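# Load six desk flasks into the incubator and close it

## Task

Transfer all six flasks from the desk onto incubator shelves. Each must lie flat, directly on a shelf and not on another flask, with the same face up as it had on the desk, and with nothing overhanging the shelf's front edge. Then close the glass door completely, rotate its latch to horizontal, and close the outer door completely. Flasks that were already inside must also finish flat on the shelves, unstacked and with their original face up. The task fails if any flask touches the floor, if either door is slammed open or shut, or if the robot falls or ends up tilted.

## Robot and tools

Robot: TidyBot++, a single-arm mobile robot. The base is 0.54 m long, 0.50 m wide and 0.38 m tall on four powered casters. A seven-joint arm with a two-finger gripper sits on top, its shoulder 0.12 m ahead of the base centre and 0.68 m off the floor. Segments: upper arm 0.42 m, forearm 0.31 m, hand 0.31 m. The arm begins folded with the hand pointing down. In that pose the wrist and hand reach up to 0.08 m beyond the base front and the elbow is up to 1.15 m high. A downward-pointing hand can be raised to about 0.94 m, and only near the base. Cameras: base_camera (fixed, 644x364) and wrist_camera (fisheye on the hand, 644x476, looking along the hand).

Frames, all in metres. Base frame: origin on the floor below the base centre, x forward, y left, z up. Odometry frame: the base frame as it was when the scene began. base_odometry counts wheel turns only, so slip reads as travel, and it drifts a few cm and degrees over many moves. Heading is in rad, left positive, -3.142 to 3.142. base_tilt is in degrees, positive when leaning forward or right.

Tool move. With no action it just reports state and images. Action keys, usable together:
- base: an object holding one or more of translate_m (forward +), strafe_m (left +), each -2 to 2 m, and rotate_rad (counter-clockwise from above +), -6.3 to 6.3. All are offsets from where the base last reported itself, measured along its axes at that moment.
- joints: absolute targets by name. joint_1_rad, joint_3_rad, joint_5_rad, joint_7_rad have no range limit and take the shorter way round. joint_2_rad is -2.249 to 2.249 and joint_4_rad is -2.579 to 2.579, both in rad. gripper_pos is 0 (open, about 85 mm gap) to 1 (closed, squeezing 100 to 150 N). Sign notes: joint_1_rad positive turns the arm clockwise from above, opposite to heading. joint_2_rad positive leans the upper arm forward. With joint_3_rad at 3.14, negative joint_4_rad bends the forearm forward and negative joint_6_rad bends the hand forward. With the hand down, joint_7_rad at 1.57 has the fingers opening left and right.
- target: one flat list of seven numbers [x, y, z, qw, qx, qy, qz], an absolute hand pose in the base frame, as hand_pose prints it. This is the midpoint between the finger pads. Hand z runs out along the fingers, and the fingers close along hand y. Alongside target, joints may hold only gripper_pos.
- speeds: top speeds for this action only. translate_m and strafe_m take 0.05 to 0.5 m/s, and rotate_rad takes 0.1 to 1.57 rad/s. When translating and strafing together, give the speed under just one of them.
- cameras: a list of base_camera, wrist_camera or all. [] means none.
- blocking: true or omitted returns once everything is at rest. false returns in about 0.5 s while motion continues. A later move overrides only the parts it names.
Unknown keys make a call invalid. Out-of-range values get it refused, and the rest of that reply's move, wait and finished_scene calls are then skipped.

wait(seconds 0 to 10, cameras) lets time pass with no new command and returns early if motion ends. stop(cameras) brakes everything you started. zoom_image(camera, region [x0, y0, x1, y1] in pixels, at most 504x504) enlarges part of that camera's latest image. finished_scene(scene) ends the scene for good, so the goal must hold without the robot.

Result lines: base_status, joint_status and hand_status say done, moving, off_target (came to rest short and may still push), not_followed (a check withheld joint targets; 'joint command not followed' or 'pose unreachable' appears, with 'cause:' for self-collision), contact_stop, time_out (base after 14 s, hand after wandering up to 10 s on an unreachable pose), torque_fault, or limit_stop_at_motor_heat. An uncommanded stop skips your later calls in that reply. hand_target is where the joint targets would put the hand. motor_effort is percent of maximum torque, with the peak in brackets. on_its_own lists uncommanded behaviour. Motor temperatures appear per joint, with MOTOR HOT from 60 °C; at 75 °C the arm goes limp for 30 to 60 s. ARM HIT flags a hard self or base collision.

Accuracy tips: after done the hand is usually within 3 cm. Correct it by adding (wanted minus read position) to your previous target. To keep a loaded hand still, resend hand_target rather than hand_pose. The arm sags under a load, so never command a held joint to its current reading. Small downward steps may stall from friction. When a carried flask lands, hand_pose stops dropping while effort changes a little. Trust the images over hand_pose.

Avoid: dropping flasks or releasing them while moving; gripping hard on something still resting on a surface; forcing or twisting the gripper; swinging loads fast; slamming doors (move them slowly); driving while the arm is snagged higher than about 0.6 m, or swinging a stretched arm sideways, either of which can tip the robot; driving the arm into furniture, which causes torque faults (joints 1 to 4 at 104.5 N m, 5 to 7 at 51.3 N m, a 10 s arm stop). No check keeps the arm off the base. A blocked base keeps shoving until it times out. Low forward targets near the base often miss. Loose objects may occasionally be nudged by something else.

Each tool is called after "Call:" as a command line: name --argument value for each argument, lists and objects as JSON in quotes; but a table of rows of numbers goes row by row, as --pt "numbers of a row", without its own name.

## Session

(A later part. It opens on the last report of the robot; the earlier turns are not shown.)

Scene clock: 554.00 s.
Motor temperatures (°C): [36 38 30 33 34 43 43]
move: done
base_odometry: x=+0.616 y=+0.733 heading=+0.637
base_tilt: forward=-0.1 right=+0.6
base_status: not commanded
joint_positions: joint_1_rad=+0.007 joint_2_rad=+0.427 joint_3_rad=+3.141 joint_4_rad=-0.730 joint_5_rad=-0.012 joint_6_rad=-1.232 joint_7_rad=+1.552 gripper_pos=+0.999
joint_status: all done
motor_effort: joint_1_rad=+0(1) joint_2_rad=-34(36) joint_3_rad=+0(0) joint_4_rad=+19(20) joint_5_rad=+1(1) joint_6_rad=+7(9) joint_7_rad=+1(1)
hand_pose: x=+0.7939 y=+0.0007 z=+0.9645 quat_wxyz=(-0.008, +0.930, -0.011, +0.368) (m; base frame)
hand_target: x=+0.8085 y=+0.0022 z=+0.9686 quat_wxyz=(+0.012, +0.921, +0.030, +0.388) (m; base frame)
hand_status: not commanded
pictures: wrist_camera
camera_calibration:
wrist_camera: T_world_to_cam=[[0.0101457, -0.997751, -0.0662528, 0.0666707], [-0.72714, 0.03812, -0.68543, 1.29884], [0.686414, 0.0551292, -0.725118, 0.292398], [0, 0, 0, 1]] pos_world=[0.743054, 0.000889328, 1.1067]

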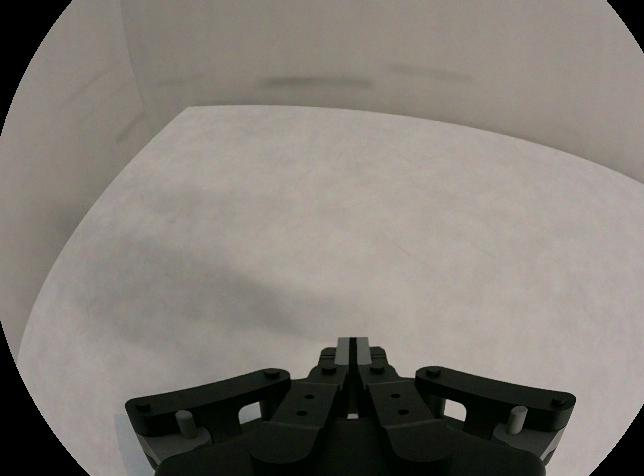

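Call:
move --joints '{"joint_4_rad": -0.786}' --cameras '["wrist_camera"]'

Call:
move --base '{"translate_m": -0.0217, "strafe_m": -0.0012}' --speeds '{"translate_m": 0.08}' --cameras '["wrist_camera"]'

Call:
move --base '{"translate_m": -0.0245, "strafe_m": -0.0106}' --speeds '{"translate_m": 0.08}' --joints '{"joint_2_rad": 0.440}' --cameras '["wrist_camera"]'

Call:
move --base '{"translate_m": -0.0295, "strafe_m": -0.0018}' --speeds '{"translate_m": 0.08}' --cameras '["wrist_camera"]'

Scene clock: 555.70 s.
Motor temperatures (°C): [36 38 30 33 34 43 43]
move: done
base_odometry: x=+0.616 y=+0.733 heading=+0.637
base_tilt: forward=-0.1 right=+0.6
base_status: not commanded
joint_positions: joint_1_rad=+0.007 joint_2_rad=+0.427 joint_3_rad=+3.141 joint_4_rad=-0.780 joint_5_rad=-0.012 joint_6_rad=-1.231 joint_7_rad=+1.552 gripper_pos=+0.999
joint_status: all done
motor_effort: joint_1_rad=+1(1) joint_2_rad=-34(36) joint_3_rad=+0(0) joint_4_rad=+20(21) joint_5_rad=+0(1) joint_6_rad=+7(7) joint_7_rad=+0(1)
hand_pose: x=+0.7886 y=+0.0007 z=+0.9394 quat_wxyz=(-0.008, +0.939, -0.012, +0.345) (m; base frame)
hand_target: x=+0.8030 y=+0.0022 z=+0.9426 quat_wxyz=(+0.011, +0.931, +0.030, +0.365) (m; base frame)
hand_status: not commanded
pictures: wrist_camera
camera_calibration:
wrist_camera: T_world_to_cam=[[0.00681848, -0.997733, -0.0669568, 0.0683906], [-0.760294, 0.0383208, -0.648447, 1.26919], [0.649543, 0.0553283, -0.758309, 0.338187], [0, 0, 0, 1]] pos_world=[0.744826, 0.000887823, 1.08403]

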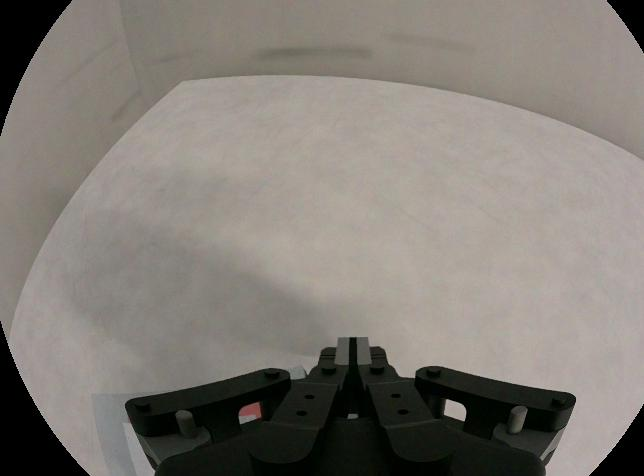

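Scene clock: 556.50 s.
Motor temperatures (°C): [36 38 30 33 34 43 43]
move: done
base_odometry: x=+0.599 y=+0.719 heading=+0.638
base_tilt: forward=-0.1 right=+0.5
base_status: done
joint_positions: joint_1_rad=+0.007 joint_2_rad=+0.422 joint_3_rad=+3.141 joint_4_rad=-0.780 joint_5_rad=-0.012 joint_6_rad=-1.230 joint_7_rad=+1.552 gripper_pos=+0.999
joint_status: not commanded
motor_effort: joint_1_rad=+1(2) joint_2_rad=-34(38) joint_3_rad=+0(1) joint_4_rad=+19(20) joint_5_rad=+0(1) joint_6_rad=+7(8) joint_7_rad=+0(1)
hand_pose: x=+0.7874 y=+0.0007 z=+0.9433 quat_wxyz=(-0.008, +0.937, -0.012, +0.348) (m; base frame)
hand_target: x=+0.8030 y=+0.0022 z=+0.9426 quat_wxyz=(+0.011, +0.931, +0.030, +0.365) (m; base frame)
hand_status: not commanded
pictures: wrist_camera
camera_calibration:
wrist_camera: T_world_to_cam=[[0.00725111, -0.997733, -0.0669102, 0.0682665], [-0.75604, 0.0383241, -0.653403, 1.27206], [0.654485, 0.0553247, -0.754048, 0.333911], [0, 0, 0, 1]] pos_world=[0.74269, 0.000887838, 1.08752]

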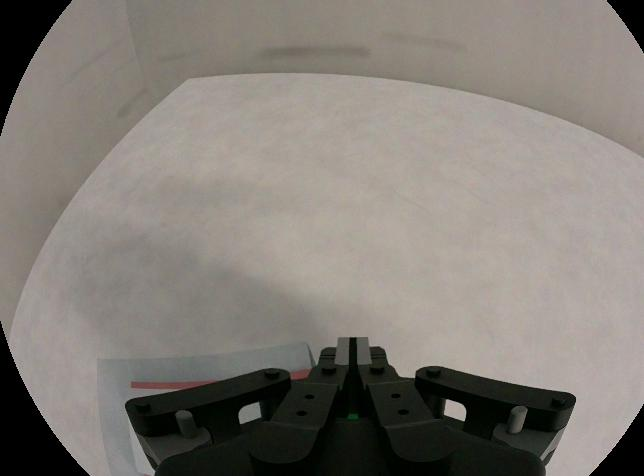

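Scene clock: 557.37 s.
Motor temperatures (°C): [36 38 30 33 34 43 43]
move: done
base_odometry: x=+0.586 y=+0.696 heading=+0.638
base_tilt: forward=-0.2 right=+0.6
base_status: done
joint_positions: joint_1_rad=+0.006 joint_2_rad=+0.425 joint_3_rad=+3.141 joint_4_rad=-0.780 joint_5_rad=-0.012 joint_6_rad=-1.229 joint_7_rad=+1.552 gripper_pos=+0.999
joint_status: all done
motor_effort: joint_1_rad=+1(3) joint_2_rad=-34(36) joint_3_rad=+0(1) joint_4_rad=+19(20) joint_5_rad=+0(2) joint_6_rad=+7(8) joint_7_rad=+1(1)
hand_pose: x=+0.7884 y=+0.0011 z=+0.9414 quat_wxyz=(-0.008, +0.938, -0.011, +0.347) (m; base frame)
hand_target: x=+0.8043 y=+0.0022 z=+0.9392 quat_wxyz=(+0.011, +0.932, +0.030, +0.362) (m; base frame)
hand_status: not commanded
pictures: wrist_camera
camera_calibration:
wrist_camera: T_world_to_cam=[[0.00768088, -0.997726, -0.0669663, 0.0681757], [-0.757396, 0.037921, -0.651854, 1.27119], [0.652911, 0.0557268, -0.755382, 0.334304], [0, 0, 0, 1]] pos_world=[0.744, 0.00118619, 1.08572]

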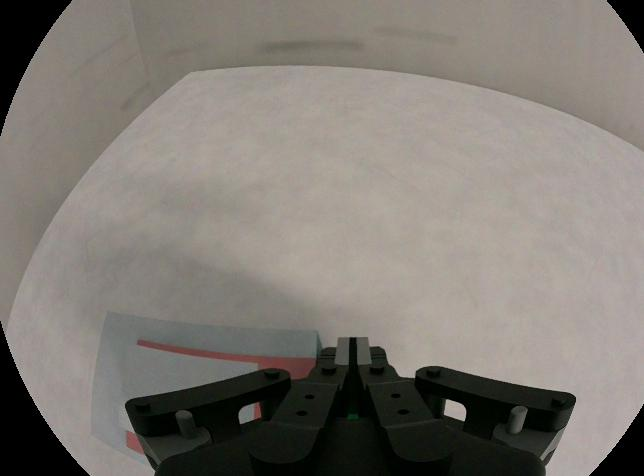

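Scene clock: 558.27 s.
Motor temperatures (°C): [36 38 30 33 34 43 43]
move: done
base_odometry: x=+0.563 y=+0.677 heading=+0.638
base_tilt: forward=-0.2 right=+0.6
base_status: done
joint_positions: joint_1_rad=+0.006 joint_2_rad=+0.426 joint_3_rad=+3.141 joint_4_rad=-0.780 joint_5_rad=-0.012 joint_6_rad=-1.227 joint_7_rad=+1.552 gripper_pos=+0.999
joint_status: not commanded
motor_effort: joint_1_rad=+0(2) joint_2_rad=-34(38) joint_3_rad=+0(1) joint_4_rad=+19(20) joint_5_rad=+0(1) joint_6_rad=+7(8) joint_7_rad=+0(2)
hand_pose: x=+0.7891 y=+0.0011 z=+0.9407 quat_wxyz=(-0.008, +0.938, -0.011, +0.347) (m; base frame)
hand_target: x=+0.8043 y=+0.0022 z=+0.9392 quat_wxyz=(+0.011, +0.932, +0.030, +0.362) (m; base frame)
hand_status: not commanded
pictures: wrist_camera
camera_calibration:
wrist_camera: T_world_to_cam=[[0.00765677, -0.997725, -0.0669717, 0.0682472], [-0.757629, 0.0379229, -0.651582, 1.27114], [0.65264, 0.0557288, -0.755616, 0.333767], [0, 0, 0, 1]] pos_world=[0.744701, 0.00128617, 1.08502]

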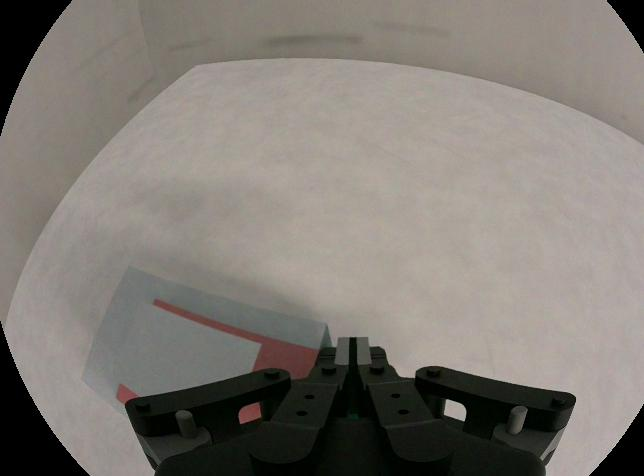

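Proceeding as before with moves 4–8.

Call:
move --base '{"translate_m": -0.0286, "strafe_m": 0.0078}' --speeds '{"translate_m": 0.08}' --cameras '["wrist_camera"]'

Call:
move --base '{"translate_m": -0.0243, "strafe_m": 0.0171}' --speeds '{"translate_m": 0.08}' --cameras '["wrist_camera"]'

Call:
move --base '{"translate_m": -0.0178, "strafe_m": 0.026}' --speeds '{"translate_m": 0.08}' --cameras '["wrist_camera"]'

Call:
move --base '{"translate_m": -0.0243, "strafe_m": 0.0179}' --speeds '{"translate_m": 0.08}' --cameras '["wrist_camera"]'

Call:
move --base '{"translate_m": -0.0171, "strafe_m": 0.0251}' --speeds '{"translate_m": 0.08}' --cameras '["wrist_camera"]'

Scene clock: 560.30 s.
Motor temperatures (°C): [36 38 30 33 34 43 43]
move: done
base_odometry: x=+0.536 y=+0.666 heading=+0.638
base_tilt: forward=-0.2 right=+0.6
base_status: done
joint_positions: joint_1_rad=+0.006 joint_2_rad=+0.427 joint_3_rad=+3.141 joint_4_rad=-0.780 joint_5_rad=-0.012 joint_6_rad=-1.226 joint_7_rad=+1.552 gripper_pos=+0.999
joint_status: not commanded
motor_effort: joint_1_rad=+0(2) joint_2_rad=-34(37) joint_3_rad=+0(1) joint_4_rad=+19(20) joint_5_rad=+0(1) joint_6_rad=+6(8) joint_7_rad=+0(1)
hand_pose: x=+0.7896 y=+0.0011 z=+0.9402 quat_wxyz=(-0.008, +0.938, -0.011, +0.347) (m; base frame)
hand_target: x=+0.8043 y=+0.0022 z=+0.9392 quat_wxyz=(+0.011, +0.932, +0.030, +0.362) (m; base frame)
hand_status: not commanded
pictures: wrist_camera
camera_calibration:
wrist_camera: T_world_to_cam=[[0.00767123, -0.997726, -0.0669669, 0.0682005], [-0.757488, 0.0379209, -0.651747, 1.27133], [0.652804, 0.0557263, -0.755474, 0.332863], [0, 0, 0, 1]] pos_world=[0.7452, 0.00128619, 1.08462]

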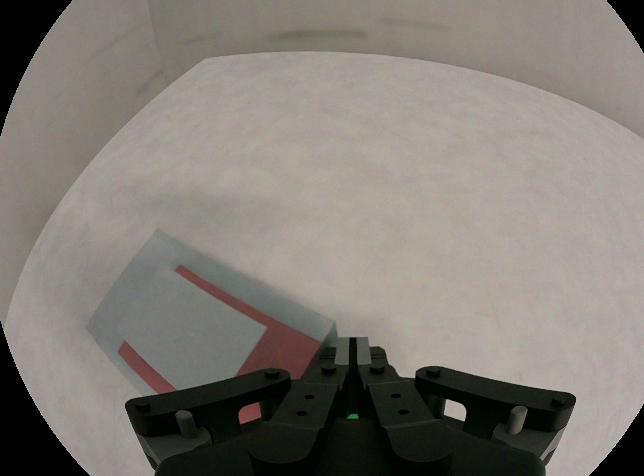

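Scene clock: 561.23 s.
Motor temperatures (°C): [36 38 30 33 34 43 43]
move: done
base_odometry: x=+0.506 y=+0.665 heading=+0.638
base_tilt: forward=-0.2 right=+0.5
base_status: done
joint_positions: joint_1_rad=+0.006 joint_2_rad=+0.428 joint_3_rad=+3.141 joint_4_rad=-0.780 joint_5_rad=-0.012 joint_6_rad=-1.226 joint_7_rad=+1.552 gripper_pos=+0.999
joint_status: not commanded
motor_effort: joint_1_rad=+0(3) joint_2_rad=-34(36) joint_3_rad=+0(2) joint_4_rad=+19(20) joint_5_rad=+0(1) joint_6_rad=+7(8) joint_7_rad=+0(1)
hand_pose: x=+0.7899 y=+0.0013 z=+0.9397 quat_wxyz=(-0.008, +0.938, -0.011, +0.346) (m; base frame)
hand_target: x=+0.8043 y=+0.0022 z=+0.9392 quat_wxyz=(+0.011, +0.932, +0.030, +0.362) (m; base frame)
hand_status: not commanded
pictures: wrist_camera
camera_calibration:
wrist_camera: T_world_to_cam=[[0.00784468, -0.997728, -0.0669188, 0.068082], [-0.757908, 0.0377224, -0.65127, 1.2711], [0.652315, 0.0558272, -0.755889, 0.333033], [0, 0, 0, 1]] pos_world=[0.745603, 0.00138595, 1.08412]

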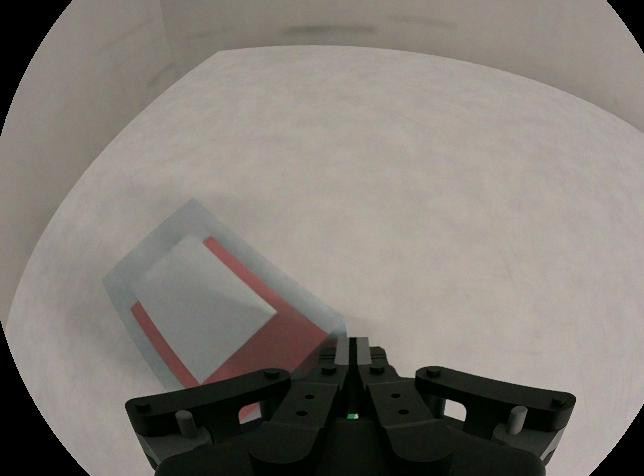

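Scene clock: 562.17 s.
Motor temperatures (°C): [36 38 30 33 34 43 43]
move: done
base_odometry: x=+0.476 y=+0.675 heading=+0.638
base_tilt: forward=-0.1 right=+0.5
base_status: done
joint_positions: joint_1_rad=+0.004 joint_2_rad=+0.428 joint_3_rad=+3.141 joint_4_rad=-0.780 joint_5_rad=-0.012 joint_6_rad=-1.226 joint_7_rad=+1.552 gripper_pos=+0.999
joint_status: not commanded
motor_effort: joint_1_rad=+1(4) joint_2_rad=-34(36) joint_3_rad=+0(2) joint_4_rad=+19(20) joint_5_rad=+1(1) joint_6_rad=+7(8) joint_7_rad=+0(1)
hand_pose: x=+0.7899 y=+0.0022 z=+0.9395 quat_wxyz=(-0.009, +0.938, -0.011, +0.346) (m; base frame)
hand_target: x=+0.8043 y=+0.0022 z=+0.9392 quat_wxyz=(+0.011, +0.932, +0.030, +0.362) (m; base frame)
hand_status: not commanded
pictures: wrist_camera
camera_calibration:
wrist_camera: T_world_to_cam=[[0.00930843, -0.997712, -0.0669608, 0.0679159], [-0.758163, 0.0366203, -0.651036, 1.27095], [0.651998, 0.0568273, -0.756088, 0.333218], [0, 0, 0, 1]] pos_world=[0.7457, 0.00228201, 1.08393]

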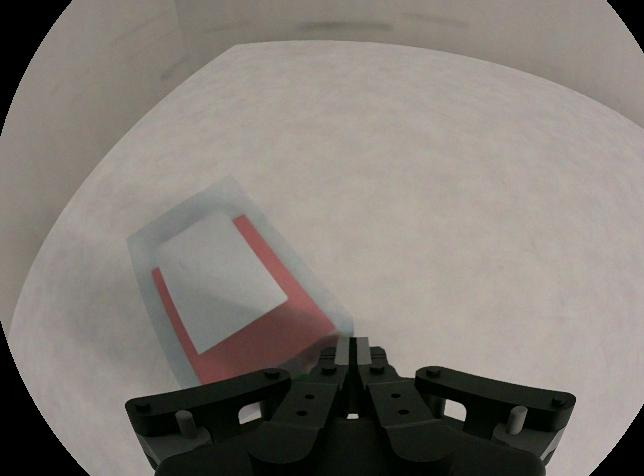

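Scene clock: 563.10 s.
Motor temperatures (°C): [36 38 30 33 34 43 43]
move: done
base_odometry: x=+0.446 y=+0.675 heading=+0.638
base_tilt: forward=-0.2 right=+0.5
base_status: done
joint_positions: joint_1_rad=+0.004 joint_2_rad=+0.429 joint_3_rad=+3.141 joint_4_rad=-0.780 joint_5_rad=-0.012 joint_6_rad=-1.226 joint_7_rad=+1.552 gripper_pos=+0.999
joint_status: not commanded
motor_effort: joint_1_rad=+1(3) joint_2_rad=-34(38) joint_3_rad=+0(2) joint_4_rad=+19(20) joint_5_rad=+1(2) joint_6_rad=+6(7) joint_7_rad=+1(1)
hand_pose: x=+0.7901 y=+0.0023 z=+0.9392 quat_wxyz=(-0.009, +0.938, -0.011, +0.346) (m; base frame)
hand_target: x=+0.8043 y=+0.0022 z=+0.9392 quat_wxyz=(+0.011, +0.932, +0.030, +0.362) (m; base frame)
hand_status: not commanded
pictures: wrist_camera
camera_calibration:
wrist_camera: T_world_to_cam=[[0.00942557, -0.99771, -0.0669767, 0.0679233], [-0.758349, 0.0365258, -0.650824, 1.27082], [0.65178, 0.0569261, -0.756268, 0.333212], [0, 0, 0, 1]] pos_world=[0.745902, 0.0023816, 1.08363]

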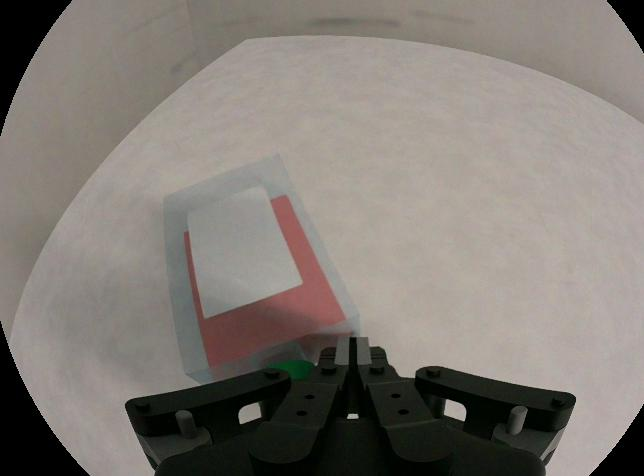

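Scene clock: 564.03 s.
Motor temperatures (°C): [36 38 30 33 34 43 43]
move: done
base_odometry: x=+0.417 y=+0.685 heading=+0.638
base_tilt: forward=-0.1 right=+0.6
base_status: done
joint_positions: joint_1_rad=+0.003 joint_2_rad=+0.429 joint_3_rad=+3.141 joint_4_rad=-0.780 joint_5_rad=-0.012 joint_6_rad=-1.226 joint_7_rad=+1.552 gripper_pos=+0.999
joint_status: not commanded
motor_effort: joint_1_rad=+0(3) joint_2_rad=-35(37) joint_3_rad=+0(2) joint_4_rad=+19(20) joint_5_rad=+0(2) joint_6_rad=+8(8) joint_7_rad=+1(1)
hand_pose: x=+0.7902 y=+0.0029 z=+0.9389 quat_wxyz=(-0.009, +0.938, -0.010, +0.346) (m; base frame)
hand_target: x=+0.8043 y=+0.0022 z=+0.9392 quat_wxyz=(+0.011, +0.932, +0.030, +0.362) (m; base frame)
hand_status: not commanded
pictures: wrist_camera
camera_calibration:
wrist_camera: T_world_to_cam=[[0.0101758, -0.997703, -0.0669685, 0.0678298], [-0.758734, 0.0359188, -0.65041, 1.2706], [0.651322, 0.0574297, -0.756625, 0.333555], [0, 0, 0, 1]] pos_world=[0.746102, 0.0028797, 1.08333]

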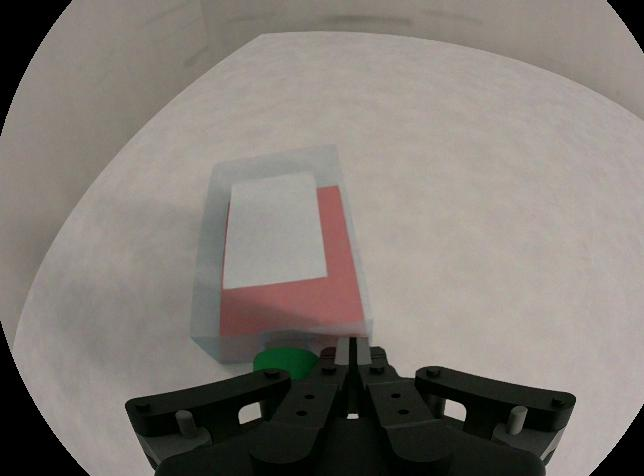

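Call:
move --joints '{"joint_4_rad": -0.58}' --cameras '[]'

Call:
move --base '{"translate_m": -0.2}' --speeds '{"translate_m": 0.25}' --cameras '["wrist_camera"]'

Call:
zoom_image --camera "wrist_camera" --region '[250, 155, 370, 285]'

Scene clock: 566.47 s.
Motor temperatures (°C): [36 38 30 33 34 43 43]
move: done
base_odometry: x=+0.417 y=+0.685 heading=+0.638
base_tilt: forward=-0.1 right=+0.6
base_status: not commanded
joint_positions: joint_1_rad=+0.003 joint_2_rad=+0.426 joint_3_rad=+3.141 joint_4_rad=-0.596 joint_5_rad=-0.012 joint_6_rad=-1.226 joint_7_rad=+1.552 gripper_pos=+0.999
joint_status: all done
motor_effort: joint_1_rad=+1(1) joint_2_rad=-33(36) joint_3_rad=+0(0) joint_4_rad=+19(20) joint_5_rad=+1(1) joint_6_rad=+8(8) joint_7_rad=+0(1)
hand_pose: x=+0.8036 y=+0.0029 z=+1.0341 quat_wxyz=(-0.010, +0.902, -0.009, +0.432) (m; base frame)
hand_target: x=+0.8189 y=+0.0021 z=+1.0454 quat_wxyz=(+0.014, +0.889, +0.029, +0.456) (m; base frame)
hand_status: not commanded
pictures: none
No camera images: "cameras" was empty.

Scene clock: 568.17 s.
Motor temperatures (°C): [36 38 30 33 34 43 43]
move: done
base_odometry: x=+0.256 y=+0.566 heading=+0.638
base_tilt: forward=-0.2 right=+0.6
base_status: done
joint_positions: joint_1_rad=+0.003 joint_2_rad=+0.426 joint_3_rad=+3.141 joint_4_rad=-0.595 joint_5_rad=-0.012 joint_6_rad=-1.225 joint_7_rad=+1.552 gripper_pos=+0.999
joint_status: not commanded
motor_effort: joint_1_rad=+1(3) joint_2_rad=-34(38) joint_3_rad=+0(1) joint_4_rad=+18(20) joint_5_rad=+1(1) joint_6_rad=+8(9) joint_7_rad=+0(1)
hand_pose: x=+0.8039 y=+0.0030 z=+1.0344 quat_wxyz=(-0.010, +0.901, -0.009, +0.433) (m; base frame)
hand_target: x=+0.8189 y=+0.0021 z=+1.0454 quat_wxyz=(+0.014, +0.889, +0.029, +0.456) (m; base frame)
hand_status: not commanded
pictures: wrist_camera
camera_calibration:
wrist_camera: T_world_to_cam=[[0.022607, -0.997738, -0.0633072, 0.0603334], [-0.623532, 0.0354266, -0.780995, 1.36943], [0.781471, 0.05713, -0.621321, 0.152289], [0, 0, 0, 1]] pos_world=[0.733511, 0.00298229, 1.16796]

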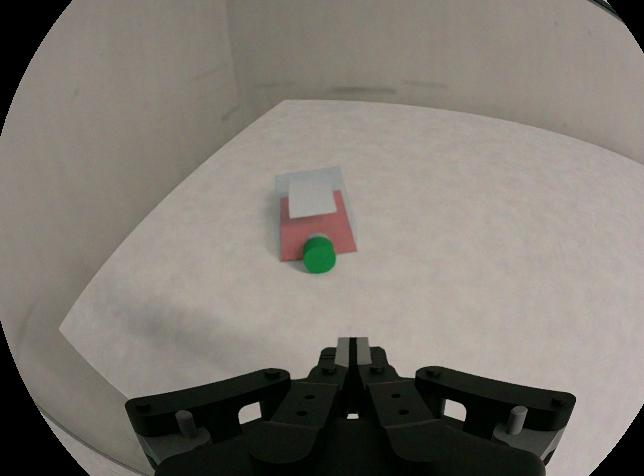

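Scaled by 3.877.

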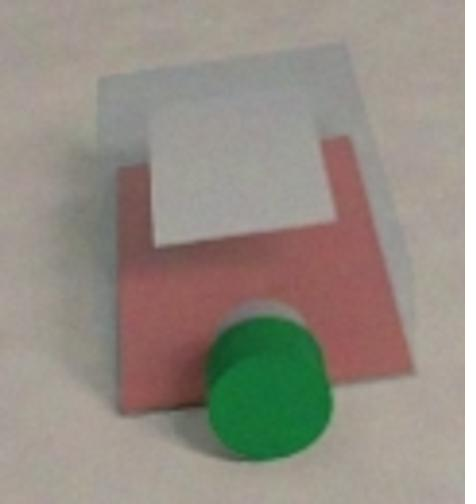

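Call:
move --base '{"translate_m": 0.2124, "strafe_m": -0.0881, "rotate_rad": 0.154}' --speeds '{"translate_m": 0.2, "rotate_rad": 0.4}' --joints '{"joint_2_rad": -0.038, "joint_4_rad": -1.70, "joint_6_rad": -0.192, "joint_7_rad": 1.635, "gripper_pos": 0.5}' --cameras '["wrist_camera"]'

Scene clock: 572.93 s.
Motor temperatures (°C): [36 38 30 33 34 43 42]
move: done
base_odometry: x=+0.479 y=+0.622 heading=+0.793
base_tilt: forward=-0.1 right=+0.6
base_status: done
joint_positions: joint_1_rad=-0.004 joint_2_rad=-0.037 joint_3_rad=+3.141 joint_4_rad=-1.688 joint_5_rad=-0.012 joint_6_rad=-0.253 joint_7_rad=+1.552 gripper_pos=+0.500
joint_status: all done
motor_effort: joint_1_rad=+1(5) joint_2_rad=-21(35) joint_3_rad=+0(2) joint_4_rad=+21(23) joint_5_rad=+1(2) joint_6_rad=+9(10) joint_7_rad=+0(2)
hand_pose: x=+0.7110 y=+0.0048 z=+0.9750 quat_wxyz=(-0.011, +0.815, -0.010, +0.580) (m; base frame)
hand_target: x=+0.7150 y=+0.0023 z=+0.9866 quat_wxyz=(+0.019, +0.799, +0.026, +0.600) (m; base frame)
hand_status: not commanded
pictures: wrist_camera
camera_calibration:
wrist_camera: T_world_to_cam=[[0.0389742, -0.997705, -0.0553606, 0.0412385], [-0.325229, 0.0397204, -0.944801, 1.21274], [0.944832, 0.0548277, -0.322934, -0.219139], [0, 0, 0, 1]] pos_world=[0.59986, 0.00498832, 1.07731]

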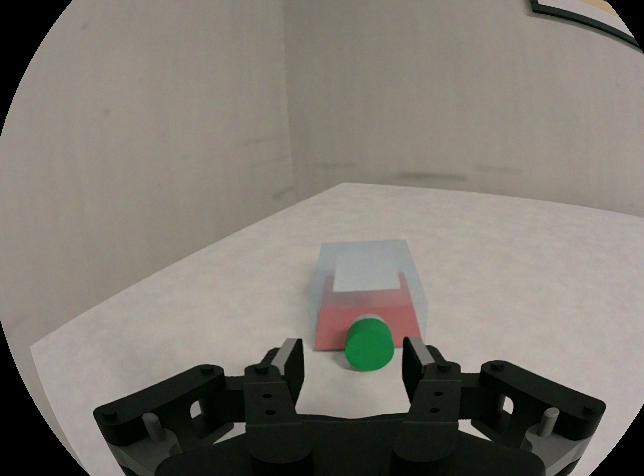

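Call:
move --joints '{"joint_6_rad": -0.094, "joint_2_rad": -0.01}' --cameras '[]'

Call:
move --joints '{"joint_4_rad": -1.787}' --cameras '["wrist_camera"]'

Call:
zoom_image --camera "wrist_camera" --region '[290, 190, 440, 340]'

Scene clock: 574.10 s.
Motor temperatures (°C): [36 38 30 33 34 43 42]
move: done
base_odometry: x=+0.479 y=+0.622 heading=+0.793
base_tilt: forward=-0.1 right=+0.6
base_status: not commanded
joint_positions: joint_1_rad=-0.004 joint_2_rad=-0.023 joint_3_rad=+3.141 joint_4_rad=-1.691 joint_5_rad=-0.012 joint_6_rad=-0.143 joint_7_rad=+1.552 gripper_pos=+0.500
joint_status: all done
motor_effort: joint_1_rad=+1(1) joint_2_rad=-21(23) joint_3_rad=+0(1) joint_4_rad=+22(23) joint_5_rad=+1(1) joint_6_rad=+9(10) joint_7_rad=+0(1)
hand_pose: x=+0.7246 y=+0.0045 z=+0.9973 quat_wxyz=(-0.011, +0.787, -0.010, +0.617) (m; base frame)
hand_target: x=+0.7311 y=+0.0023 z=+0.9993 quat_wxyz=(+0.020, +0.778, +0.026, +0.628) (m; base frame)
hand_status: not commanded
pictures: none
No camera images: "cameras" was empty.

Scene clock: 575.00 s.
Motor temperatures (°C): [36 38 30 33 34 43 42]
move: done
base_odometry: x=+0.479 y=+0.622 heading=+0.793
base_tilt: forward=-0.2 right=+0.6
base_status: not commanded
joint_positions: joint_1_rad=-0.004 joint_2_rad=-0.019 joint_3_rad=+3.141 joint_4_rad=-1.784 joint_5_rad=-0.012 joint_6_rad=-0.143 joint_7_rad=+1.552 gripper_pos=+0.500
joint_status: all done
motor_effort: joint_1_rad=+1(1) joint_2_rad=-21(22) joint_3_rad=+0(1) joint_4_rad=+22(24) joint_5_rad=+1(1) joint_6_rad=+9(10) joint_7_rad=+0(1)
hand_pose: x=+0.7130 y=+0.0044 z=+0.9388 quat_wxyz=(-0.011, +0.816, -0.010, +0.578) (m; base frame)
hand_target: x=+0.7198 y=+0.0023 z=+0.9461 quat_wxyz=(+0.019, +0.804, +0.026, +0.593) (m; base frame)
hand_status: not commanded
pictures: wrist_camera
camera_calibration:
wrist_camera: T_world_to_cam=[[0.0374364, -0.997764, -0.0553653, 0.0399022], [-0.328743, 0.0400236, -0.943571, 1.18056], [0.943677, 0.0535249, -0.32651, -0.228542], [0, 0, 0, 1]] pos_world=[0.602277, 0.00479538, 1.04153]

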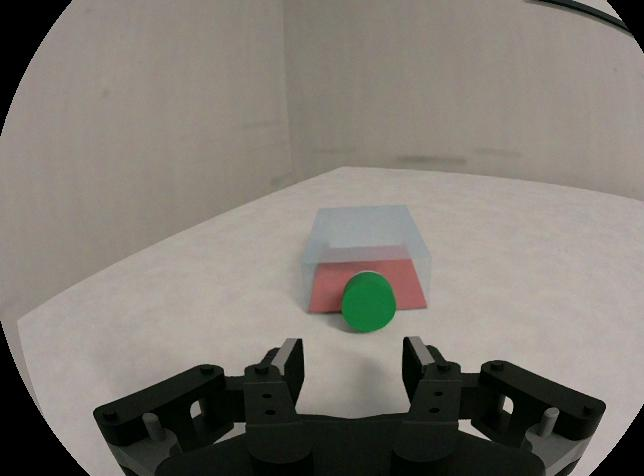

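Scaled by 3.360.

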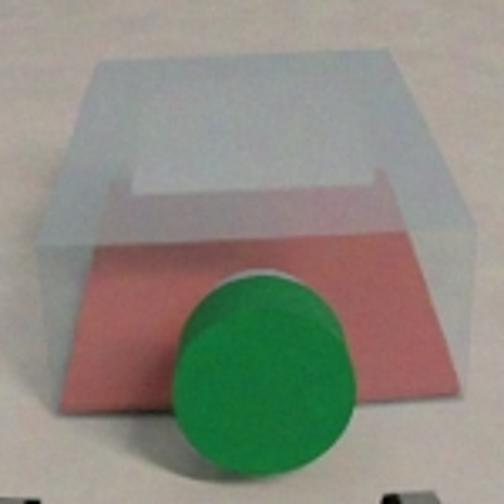

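Call:
move --base '{"translate_m": 0.0753, "strafe_m": -0.0102}' --speeds '{"translate_m": 0.1}' --cameras '[]'

Call:
move --joints '{"gripper_pos": 0.62}' --cameras '["wrist_camera"]'

Scene clock: 578.10 s.
Motor temperatures (°C): [36 38 30 33 34 43 42]
move: done
base_odometry: x=+0.539 y=+0.668 heading=+0.792
base_tilt: forward=-0.2 right=+0.6
base_status: done
joint_positions: joint_1_rad=-0.004 joint_2_rad=-0.016 joint_3_rad=+3.141 joint_4_rad=-1.784 joint_5_rad=-0.012 joint_6_rad=-0.143 joint_7_rad=+1.552 gripper_pos=+0.500
joint_status: not commanded
motor_effort: joint_1_rad=+1(3) joint_2_rad=-21(23) joint_3_rad=+0(2) joint_4_rad=+21(22) joint_5_rad=+1(2) joint_6_rad=+9(11) joint_7_rad=+0(1)
hand_pose: x=+0.7138 y=+0.0044 z=+0.9368 quat_wxyz=(-0.011, +0.817, -0.010, +0.577) (m; base frame)
hand_target: x=+0.7198 y=+0.0023 z=+0.9461 quat_wxyz=(+0.019, +0.804, +0.026, +0.593) (m; base frame)
hand_status: not commanded
pictures: none
No camera images: "cameras" was empty.

Scene clock: 578.63 s.
Motor temperatures (°C): [36 38 30 33 34 43 42]
move: done
base_odometry: x=+0.539 y=+0.668 heading=+0.792
base_tilt: forward=-0.1 right=+0.5
base_status: not commanded
joint_positions: joint_1_rad=-0.004 joint_2_rad=-0.016 joint_3_rad=+3.141 joint_4_rad=-1.784 joint_5_rad=-0.012 joint_6_rad=-0.143 joint_7_rad=+1.552 gripper_pos=+0.620
joint_status: all done
motor_effort: joint_1_rad=+1(1) joint_2_rad=-21(21) joint_3_rad=+1(1) joint_4_rad=+21(22) joint_5_rad=+1(2) joint_6_rad=+9(10) joint_7_rad=+1(1)
hand_pose: x=+0.7138 y=+0.0044 z=+0.9368 quat_wxyz=(-0.011, +0.817, -0.010, +0.577) (m; base frame)
hand_target: x=+0.7198 y=+0.0023 z=+0.9461 quat_wxyz=(+0.019, +0.804, +0.026, +0.593) (m; base frame)
hand_status: not commanded
pictures: wrist_camera
camera_calibration:
wrist_camera: T_world_to_cam=[[0.0372545, -0.997764, -0.055489, 0.0400058], [-0.331848, 0.0400242, -0.942483, 1.18008], [0.942597, 0.0535257, -0.329615, -0.22626], [0, 0, 0, 1]] pos_world=[0.603389, 0.00479538, 1.03985]

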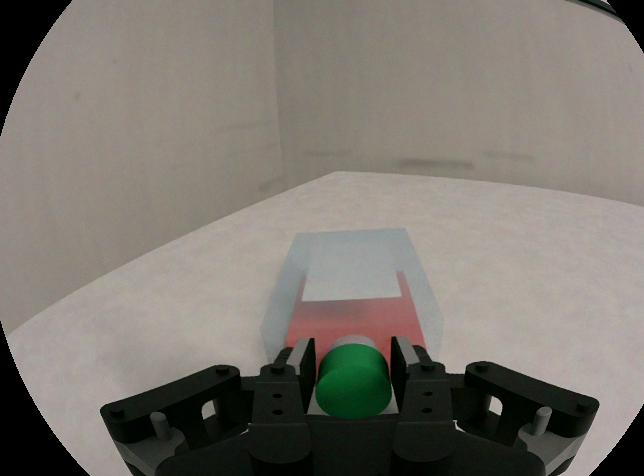

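Good. Close and lift.

Call:
move --joints '{"gripper_pos": 0.76}' --cameras '["wrist_camera"]'

Call:
move --joints '{"joint_4_rad": -1.71}' --cameras '[]'

Call:
move --joints '{"gripper_pos": 0.88}' --cameras '["wrist_camera"]'

Scene clock: 579.77 s.
Motor temperatures (°C): [36 38 30 33 34 43 42]
move: off_target
base_odometry: x=+0.539 y=+0.668 heading=+0.792
base_tilt: forward=-0.1 right=+0.5
base_status: not commanded
joint_positions: joint_1_rad=-0.004 joint_2_rad=-0.016 joint_3_rad=+3.141 joint_4_rad=-1.784 joint_5_rad=-0.012 joint_6_rad=-0.143 joint_7_rad=+1.552 gripper_pos=+0.684
joint_status: gripper_pos off_target (ended at +0.684, target +0.760)
motor_effort: joint_1_rad=+1(1) joint_2_rad=-21(21) joint_3_rad=+0(1) joint_4_rad=+21(22) joint_5_rad=+1(1) joint_6_rad=+10(10) joint_7_rad=+0(1)
hand_pose: x=+0.7139 y=+0.0044 z=+0.9370 quat_wxyz=(-0.011, +0.817, -0.010, +0.577) (m; base frame)
hand_target: x=+0.7198 y=+0.0023 z=+0.9461 quat_wxyz=(+0.019, +0.804, +0.026, +0.593) (m; base frame)
hand_status: not commanded
pictures: wrist_camera
camera_calibration:
wrist_camera: T_world_to_cam=[[0.0372862, -0.997764, -0.0554689, 0.0399767], [-0.331372, 0.0400217, -0.942651, 1.18015], [0.942763, 0.0535287, -0.329138, -0.22679], [0, 0, 0, 1]] pos_world=[0.603387, 0.00479536, 1.04004]

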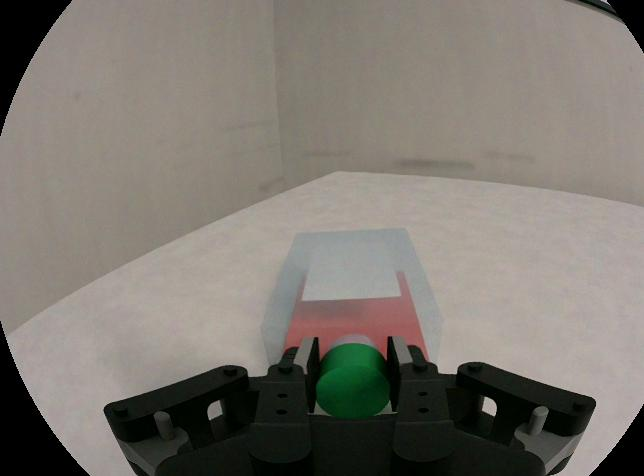

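Scene clock: 580.63 s.
Motor temperatures (°C): [36 38 30 33 34 43 42]
move: done
base_odometry: x=+0.539 y=+0.668 heading=+0.792
base_tilt: forward=-0.1 right=+0.6
base_status: not commanded
joint_positions: joint_1_rad=-0.004 joint_2_rad=-0.015 joint_3_rad=+3.141 joint_4_rad=-1.729 joint_5_rad=-0.012 joint_6_rad=-0.143 joint_7_rad=+1.552 gripper_pos=+0.684
joint_status: all done
motor_effort: joint_1_rad=+1(1) joint_2_rad=-22(23) joint_3_rad=+0(1) joint_4_rad=+23(24) joint_5_rad=+1(1) joint_6_rad=+10(11) joint_7_rad=+0(1)
hand_pose: x=+0.7224 y=+0.0045 z=+0.9703 quat_wxyz=(-0.011, +0.800, -0.010, +0.599) (m; base frame)
hand_target: x=+0.7301 y=+0.0023 z=+0.9931 quat_wxyz=(+0.020, +0.781, +0.026, +0.624) (m; base frame)
hand_status: not commanded
pictures: none
No camera images: "cameras" was empty.

Scene clock: 581.17 s.
Motor temperatures (°C): [36 38 30 33 34 43 42]
move: off_target
base_odometry: x=+0.539 y=+0.668 heading=+0.792
base_tilt: forward=-0.1 right=+0.5
base_status: not commanded
joint_positions: joint_1_rad=-0.004 joint_2_rad=-0.015 joint_3_rad=+3.141 joint_4_rad=-1.729 joint_5_rad=-0.012 joint_6_rad=-0.143 joint_7_rad=+1.552 gripper_pos=+0.684
joint_status: gripper_pos off_target (ended at +0.684, target +0.880)
motor_effort: joint_1_rad=+1(1) joint_2_rad=-22(22) joint_3_rad=+0(1) joint_4_rad=+23(23) joint_5_rad=+1(1) joint_6_rad=+10(11) joint_7_rad=+0(1)
hand_pose: x=+0.7224 y=+0.0045 z=+0.9703 quat_wxyz=(-0.011, +0.800, -0.010, +0.599) (m; base frame)
hand_target: x=+0.7301 y=+0.0023 z=+0.9931 quat_wxyz=(+0.020, +0.781, +0.026, +0.624) (m; base frame)
hand_status: not commanded
pictures: wrist_camera
camera_calibration:
wrist_camera: T_world_to_cam=[[0.0402187, -0.997756, -0.0535262, 0.0375078], [-0.279067, 0.0402211, -0.959429, 1.19284], [0.959429, 0.0535244, -0.276823, -0.28676], [0, 0, 0, 1]] pos_world=[0.6065, 0.00479505, 1.06707]

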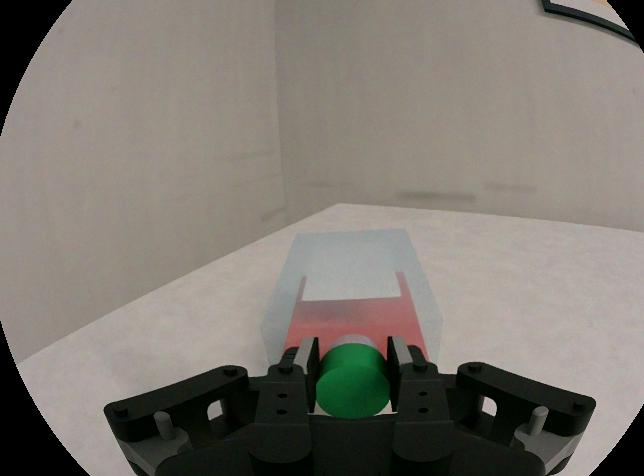

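Call:
move --base '{"translate_m": -0.4}' --speeds '{"translate_m": 0.25}' --joints '{"joint_2_rad": 0.11, "joint_4_rad": -1.57, "joint_6_rad": -0.04}' --cameras '["wrist_camera"]'

Call:
move --base '{"translate_m": -1.0183, "strafe_m": -0.6255, "rotate_rad": -2.0247}' --speeds '{"translate_m": 0.38, "rotate_rad": 0.6}' --cameras '["base_camera", "wrist_camera"]'

Call:
zoom_image --camera "base_camera" --region '[140, 100, 220, 150]'

Call:
zoom_image --camera "base_camera" --region '[430, 100, 510, 150]'

Scene clock: 585.17 s.
Motor temperatures (°C): [36 38 30 33 34 43 42]
move: done
base_odometry: x=+0.259 y=+0.383 heading=+0.793
base_tilt: forward=-0.2 right=+0.5
base_status: done
joint_positions: joint_1_rad=-0.004 joint_2_rad=+0.102 joint_3_rad=+3.141 joint_4_rad=-1.594 joint_5_rad=-0.012 joint_6_rad=-0.101 joint_7_rad=+1.552 gripper_pos=+0.684
joint_status: all done
motor_effort: joint_1_rad=+1(3) joint_2_rad=-26(28) joint_3_rad=+0(2) joint_4_rad=+23(25) joint_5_rad=+1(2) joint_6_rad=+9(11) joint_7_rad=+0(1)
hand_pose: x=+0.7770 y=+0.0045 z=+0.9916 quat_wxyz=(-0.011, +0.782, -0.010, +0.623) (m; base frame)
hand_target: x=+0.7855 y=+0.0024 z=+1.0195 quat_wxyz=(+0.020, +0.757, +0.025, +0.652) (m; base frame)
hand_status: not commanded
pictures: wrist_camera
camera_calibration:
wrist_camera: T_world_to_cam=[[0.0427524, -0.997767, -0.0513208, 0.0322529], [-0.221579, 0.0406194, -0.974296, 1.19852], [0.974205, 0.0530251, -0.219347, -0.40169], [0, 0, 0, 1]] pos_world=[0.655517, 0.00479726, 1.08126]

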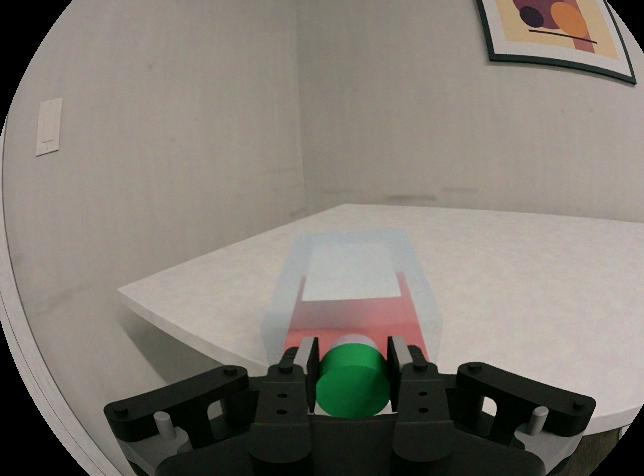

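Scene clock: 589.43 s.
Motor temperatures (°C): [36 38 30 33 34 43 42]
move: done
base_odometry: x=-0.011 y=-0.781 heading=-1.233
base_tilt: forward=-0.2 right=+0.6
base_status: done
joint_positions: joint_1_rad=+0.003 joint_2_rad=+0.109 joint_3_rad=+3.140 joint_4_rad=-1.593 joint_5_rad=-0.012 joint_6_rad=-0.100 joint_7_rad=+1.552 gripper_pos=+0.684
joint_status: not commanded
motor_effort: joint_1_rad=+1(5) joint_2_rad=-27(29) joint_3_rad=+0(4) joint_4_rad=+23(23) joint_5_rad=+1(2) joint_6_rad=+10(11) joint_7_rad=+1(1)
hand_pose: x=+0.7792 y=+0.0008 z=+0.9876 quat_wxyz=(-0.010, +0.784, -0.012, +0.621) (m; base frame)
hand_target: x=+0.7855 y=+0.0024 z=+1.0195 quat_wxyz=(+0.020, +0.757, +0.025, +0.652) (m; base frame)
hand_status: not commanded
pictures: base_camera, wrist_camera
camera_calibration:
wrist_camera: T_world_to_cam=[[0.0369013, -0.997981, -0.051698, 0.0331624], [-0.226771, 0.042021, -0.973041, 1.19813], [0.973249, 0.0476301, -0.224762, -0.398431], [0, 0, 0, 1]] pos_world=[0.65825, 0.00172617, 1.07799]

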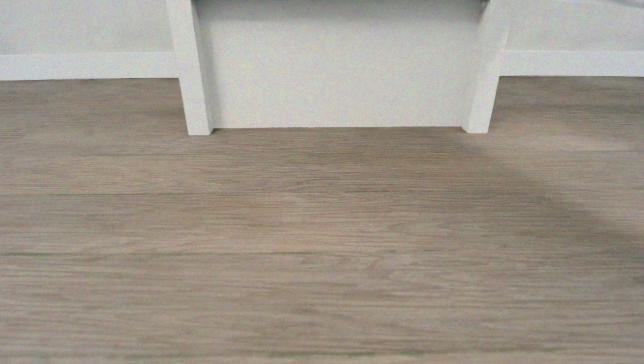

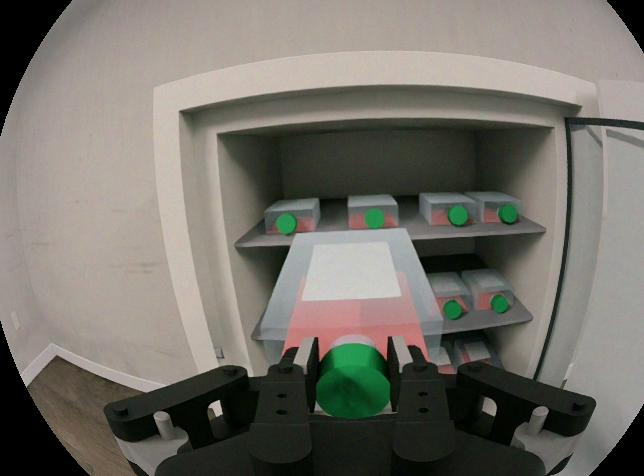

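Scaled by 6.300.

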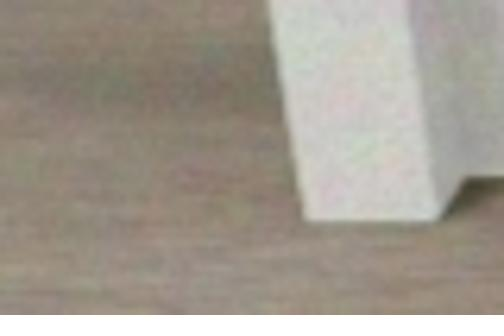

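Scaled by 6.300.

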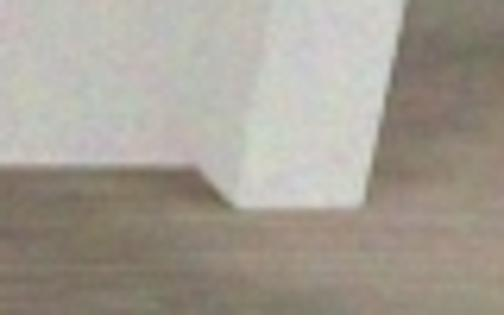

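Call:
move --base '{"strafe_m": -0.014, "rotate_rad": -0.021}' --joints '{"joint_2_rad": 0.305, "joint_4_rad": -1.778, "joint_6_rad": 0.345}' --cameras '[]'

Call:
move --joints '{"joint_2_rad": 0.50, "joint_4_rad": -1.956, "joint_6_rad": 0.725}' --cameras '[]'

Call:
move --joints '{"joint_2_rad": 0.693, "joint_4_rad": -2.134, "joint_6_rad": 1.10}' --cameras '["base_camera", "wrist_camera"]'

Scene clock: 592.33 s.
Motor temperatures (°C): [36 38 30 33 34 43 42]
move: done
base_odometry: x=-0.024 y=-0.786 heading=-1.254
base_tilt: forward=-0.2 right=+0.6
base_status: done
joint_positions: joint_1_rad=+0.006 joint_2_rad=+0.302 joint_3_rad=+3.142 joint_4_rad=-1.785 joint_5_rad=-0.012 joint_6_rad=+0.281 joint_7_rad=+1.552 gripper_pos=+0.684
joint_status: all done
motor_effort: joint_1_rad=+1(5) joint_2_rad=-32(37) joint_3_rad=+0(4) joint_4_rad=+21(24) joint_5_rad=+0(1) joint_6_rad=+10(12) joint_7_rad=+0(1)
hand_pose: x=+0.8202 y=-0.0042 z=+0.8553 quat_wxyz=(-0.006, +0.785, -0.015, +0.619) (m; base frame)
hand_target: x=+0.8263 y=+0.0023 z=+0.8773 quat_wxyz=(+0.020, +0.763, +0.025, +0.645) (m; base frame)
hand_status: not commanded
pictures: none
No camera images: "cameras" was empty.

Scene clock: 593.90 s.
Motor temperatures (°C): [36 38 30 33 34 43 42]
move: done
base_odometry: x=-0.024 y=-0.786 heading=-1.254
base_tilt: forward=-0.1 right=+0.5
base_status: not commanded
joint_positions: joint_1_rad=+0.006 joint_2_rad=+0.496 joint_3_rad=+3.142 joint_4_rad=-1.959 joint_5_rad=-0.012 joint_6_rad=+0.660 joint_7_rad=+1.552 gripper_pos=+0.684
joint_status: all done
motor_effort: joint_1_rad=+1(1) joint_2_rad=-34(39) joint_3_rad=+0(0) joint_4_rad=+16(21) joint_5_rad=+0(2) joint_6_rad=+10(12) joint_7_rad=+0(1)
hand_pose: x=+0.8220 y=-0.0054 z=+0.7393 quat_wxyz=(-0.004, +0.782, -0.016, +0.623) (m; base frame)
hand_target: x=+0.8271 y=+0.0023 z=+0.7581 quat_wxyz=(+0.020, +0.761, +0.025, +0.648) (m; base frame)
hand_status: not commanded
pictures: none
No camera images: "cameras" was empty.

Scene clock: 595.43 s.
Motor temperatures (°C): [36 38 30 33 34 43 42]
move: done
base_odometry: x=-0.024 y=-0.786 heading=-1.254
base_tilt: forward=-0.1 right=+0.6
base_status: not commanded
joint_positions: joint_1_rad=+0.006 joint_2_rad=+0.688 joint_3_rad=+3.142 joint_4_rad=-2.133 joint_5_rad=-0.012 joint_6_rad=+1.034 joint_7_rad=+1.552 gripper_pos=+0.684
joint_status: all done
motor_effort: joint_1_rad=+1(1) joint_2_rad=-35(39) joint_3_rad=+0(0) joint_4_rad=+11(17) joint_5_rad=+1(1) joint_6_rad=+10(12) joint_7_rad=+0(1)
hand_pose: x=+0.7895 y=-0.0062 z=+0.6422 quat_wxyz=(-0.002, +0.779, -0.015, +0.627) (m; base frame)
hand_target: x=+0.7926 y=+0.0022 z=+0.6582 quat_wxyz=(+0.020, +0.760, +0.025, +0.649) (m; base frame)
hand_status: not commanded
pictures: base_camera, wrist_camera
camera_calibration:
wrist_camera: T_world_to_cam=[[0.0226659, -0.998847, -0.0423102, 0.0132259], [-0.21023, 0.0366128, -0.976966, 0.854078], [0.977389, 0.0310387, -0.209158, -0.499079], [0, 0, 0, 1]] pos_world=[0.667048, -0.00256876, 0.730578]

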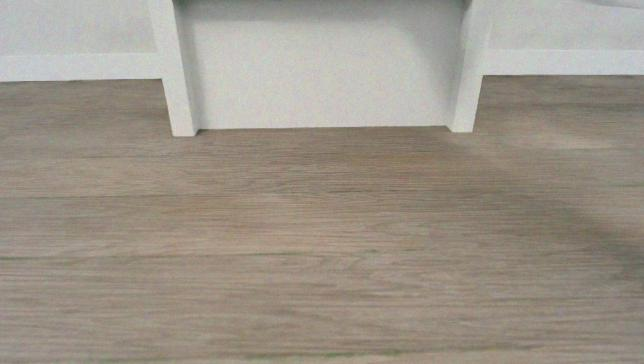

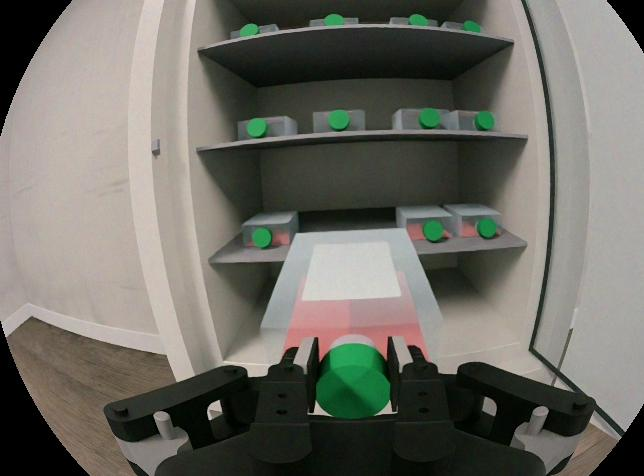

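Call:
move --base '{"translate_m": 0.25}' --speeds '{"translate_m": 0.2}' --cameras '["base_camera", "wrist_camera"]'

Call:
zoom_image --camera "base_camera" --region '[90, 150, 170, 200]'

Call:
zoom_image --camera "base_camera" --region '[480, 150, 560, 200]'

Scene clock: 598.03 s.
Motor temperatures (°C): [36 38 30 33 34 43 42]
move: done
base_odometry: x=+0.054 y=-1.024 heading=-1.254
base_tilt: forward=-0.2 right=+0.6
base_status: done
joint_positions: joint_1_rad=+0.006 joint_2_rad=+0.687 joint_3_rad=+3.142 joint_4_rad=-2.133 joint_5_rad=-0.012 joint_6_rad=+1.038 joint_7_rad=+1.552 gripper_pos=+0.684
joint_status: not commanded
motor_effort: joint_1_rad=+1(3) joint_2_rad=-35(36) joint_3_rad=+0(1) joint_4_rad=+11(13) joint_5_rad=+1(2) joint_6_rad=+10(11) joint_7_rad=+0(1)
hand_pose: x=+0.7895 y=-0.0061 z=+0.6434 quat_wxyz=(-0.002, +0.778, -0.015, +0.628) (m; base frame)
hand_target: x=+0.7926 y=+0.0022 z=+0.6582 quat_wxyz=(+0.020, +0.760, +0.025, +0.649) (m; base frame)
hand_status: not commanded
pictures: base_camera, wrist_camera
camera_calibration:
wrist_camera: T_world_to_cam=[[0.0228249, -0.998851, -0.0421373, 0.0131336], [-0.207027, 0.0365123, -0.977654, 0.85314], [0.978069, 0.0310384, -0.205956, -0.501412], [0, 0, 0, 1]] pos_world=[0.666739, -0.00246859, 0.73136]

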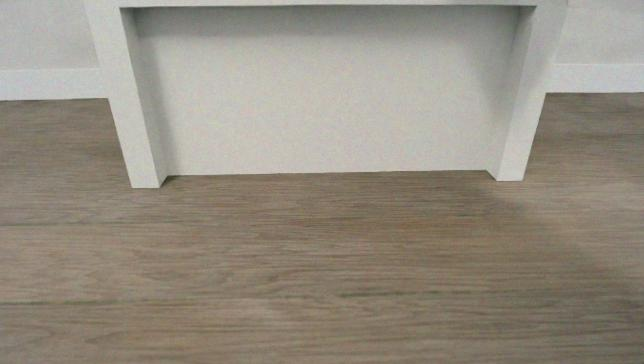

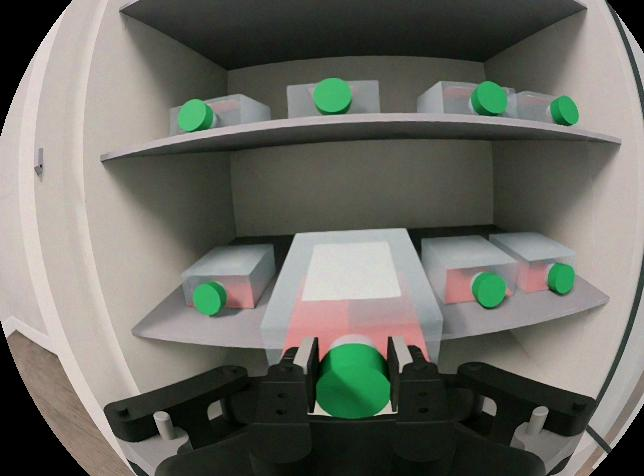

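Scaled by 6.300.

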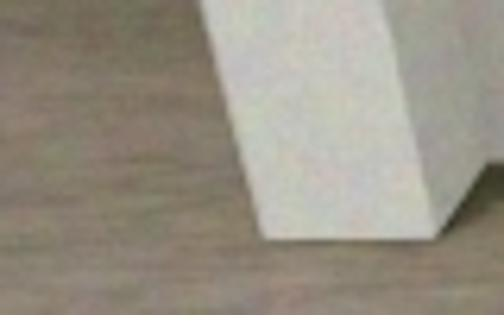

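Scaled by 6.300.

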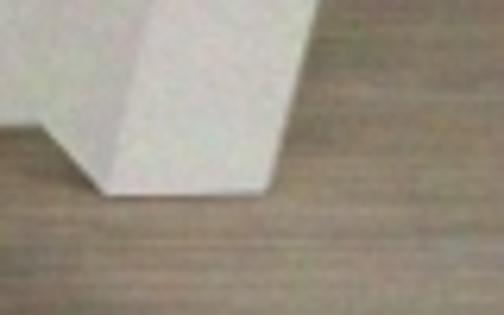

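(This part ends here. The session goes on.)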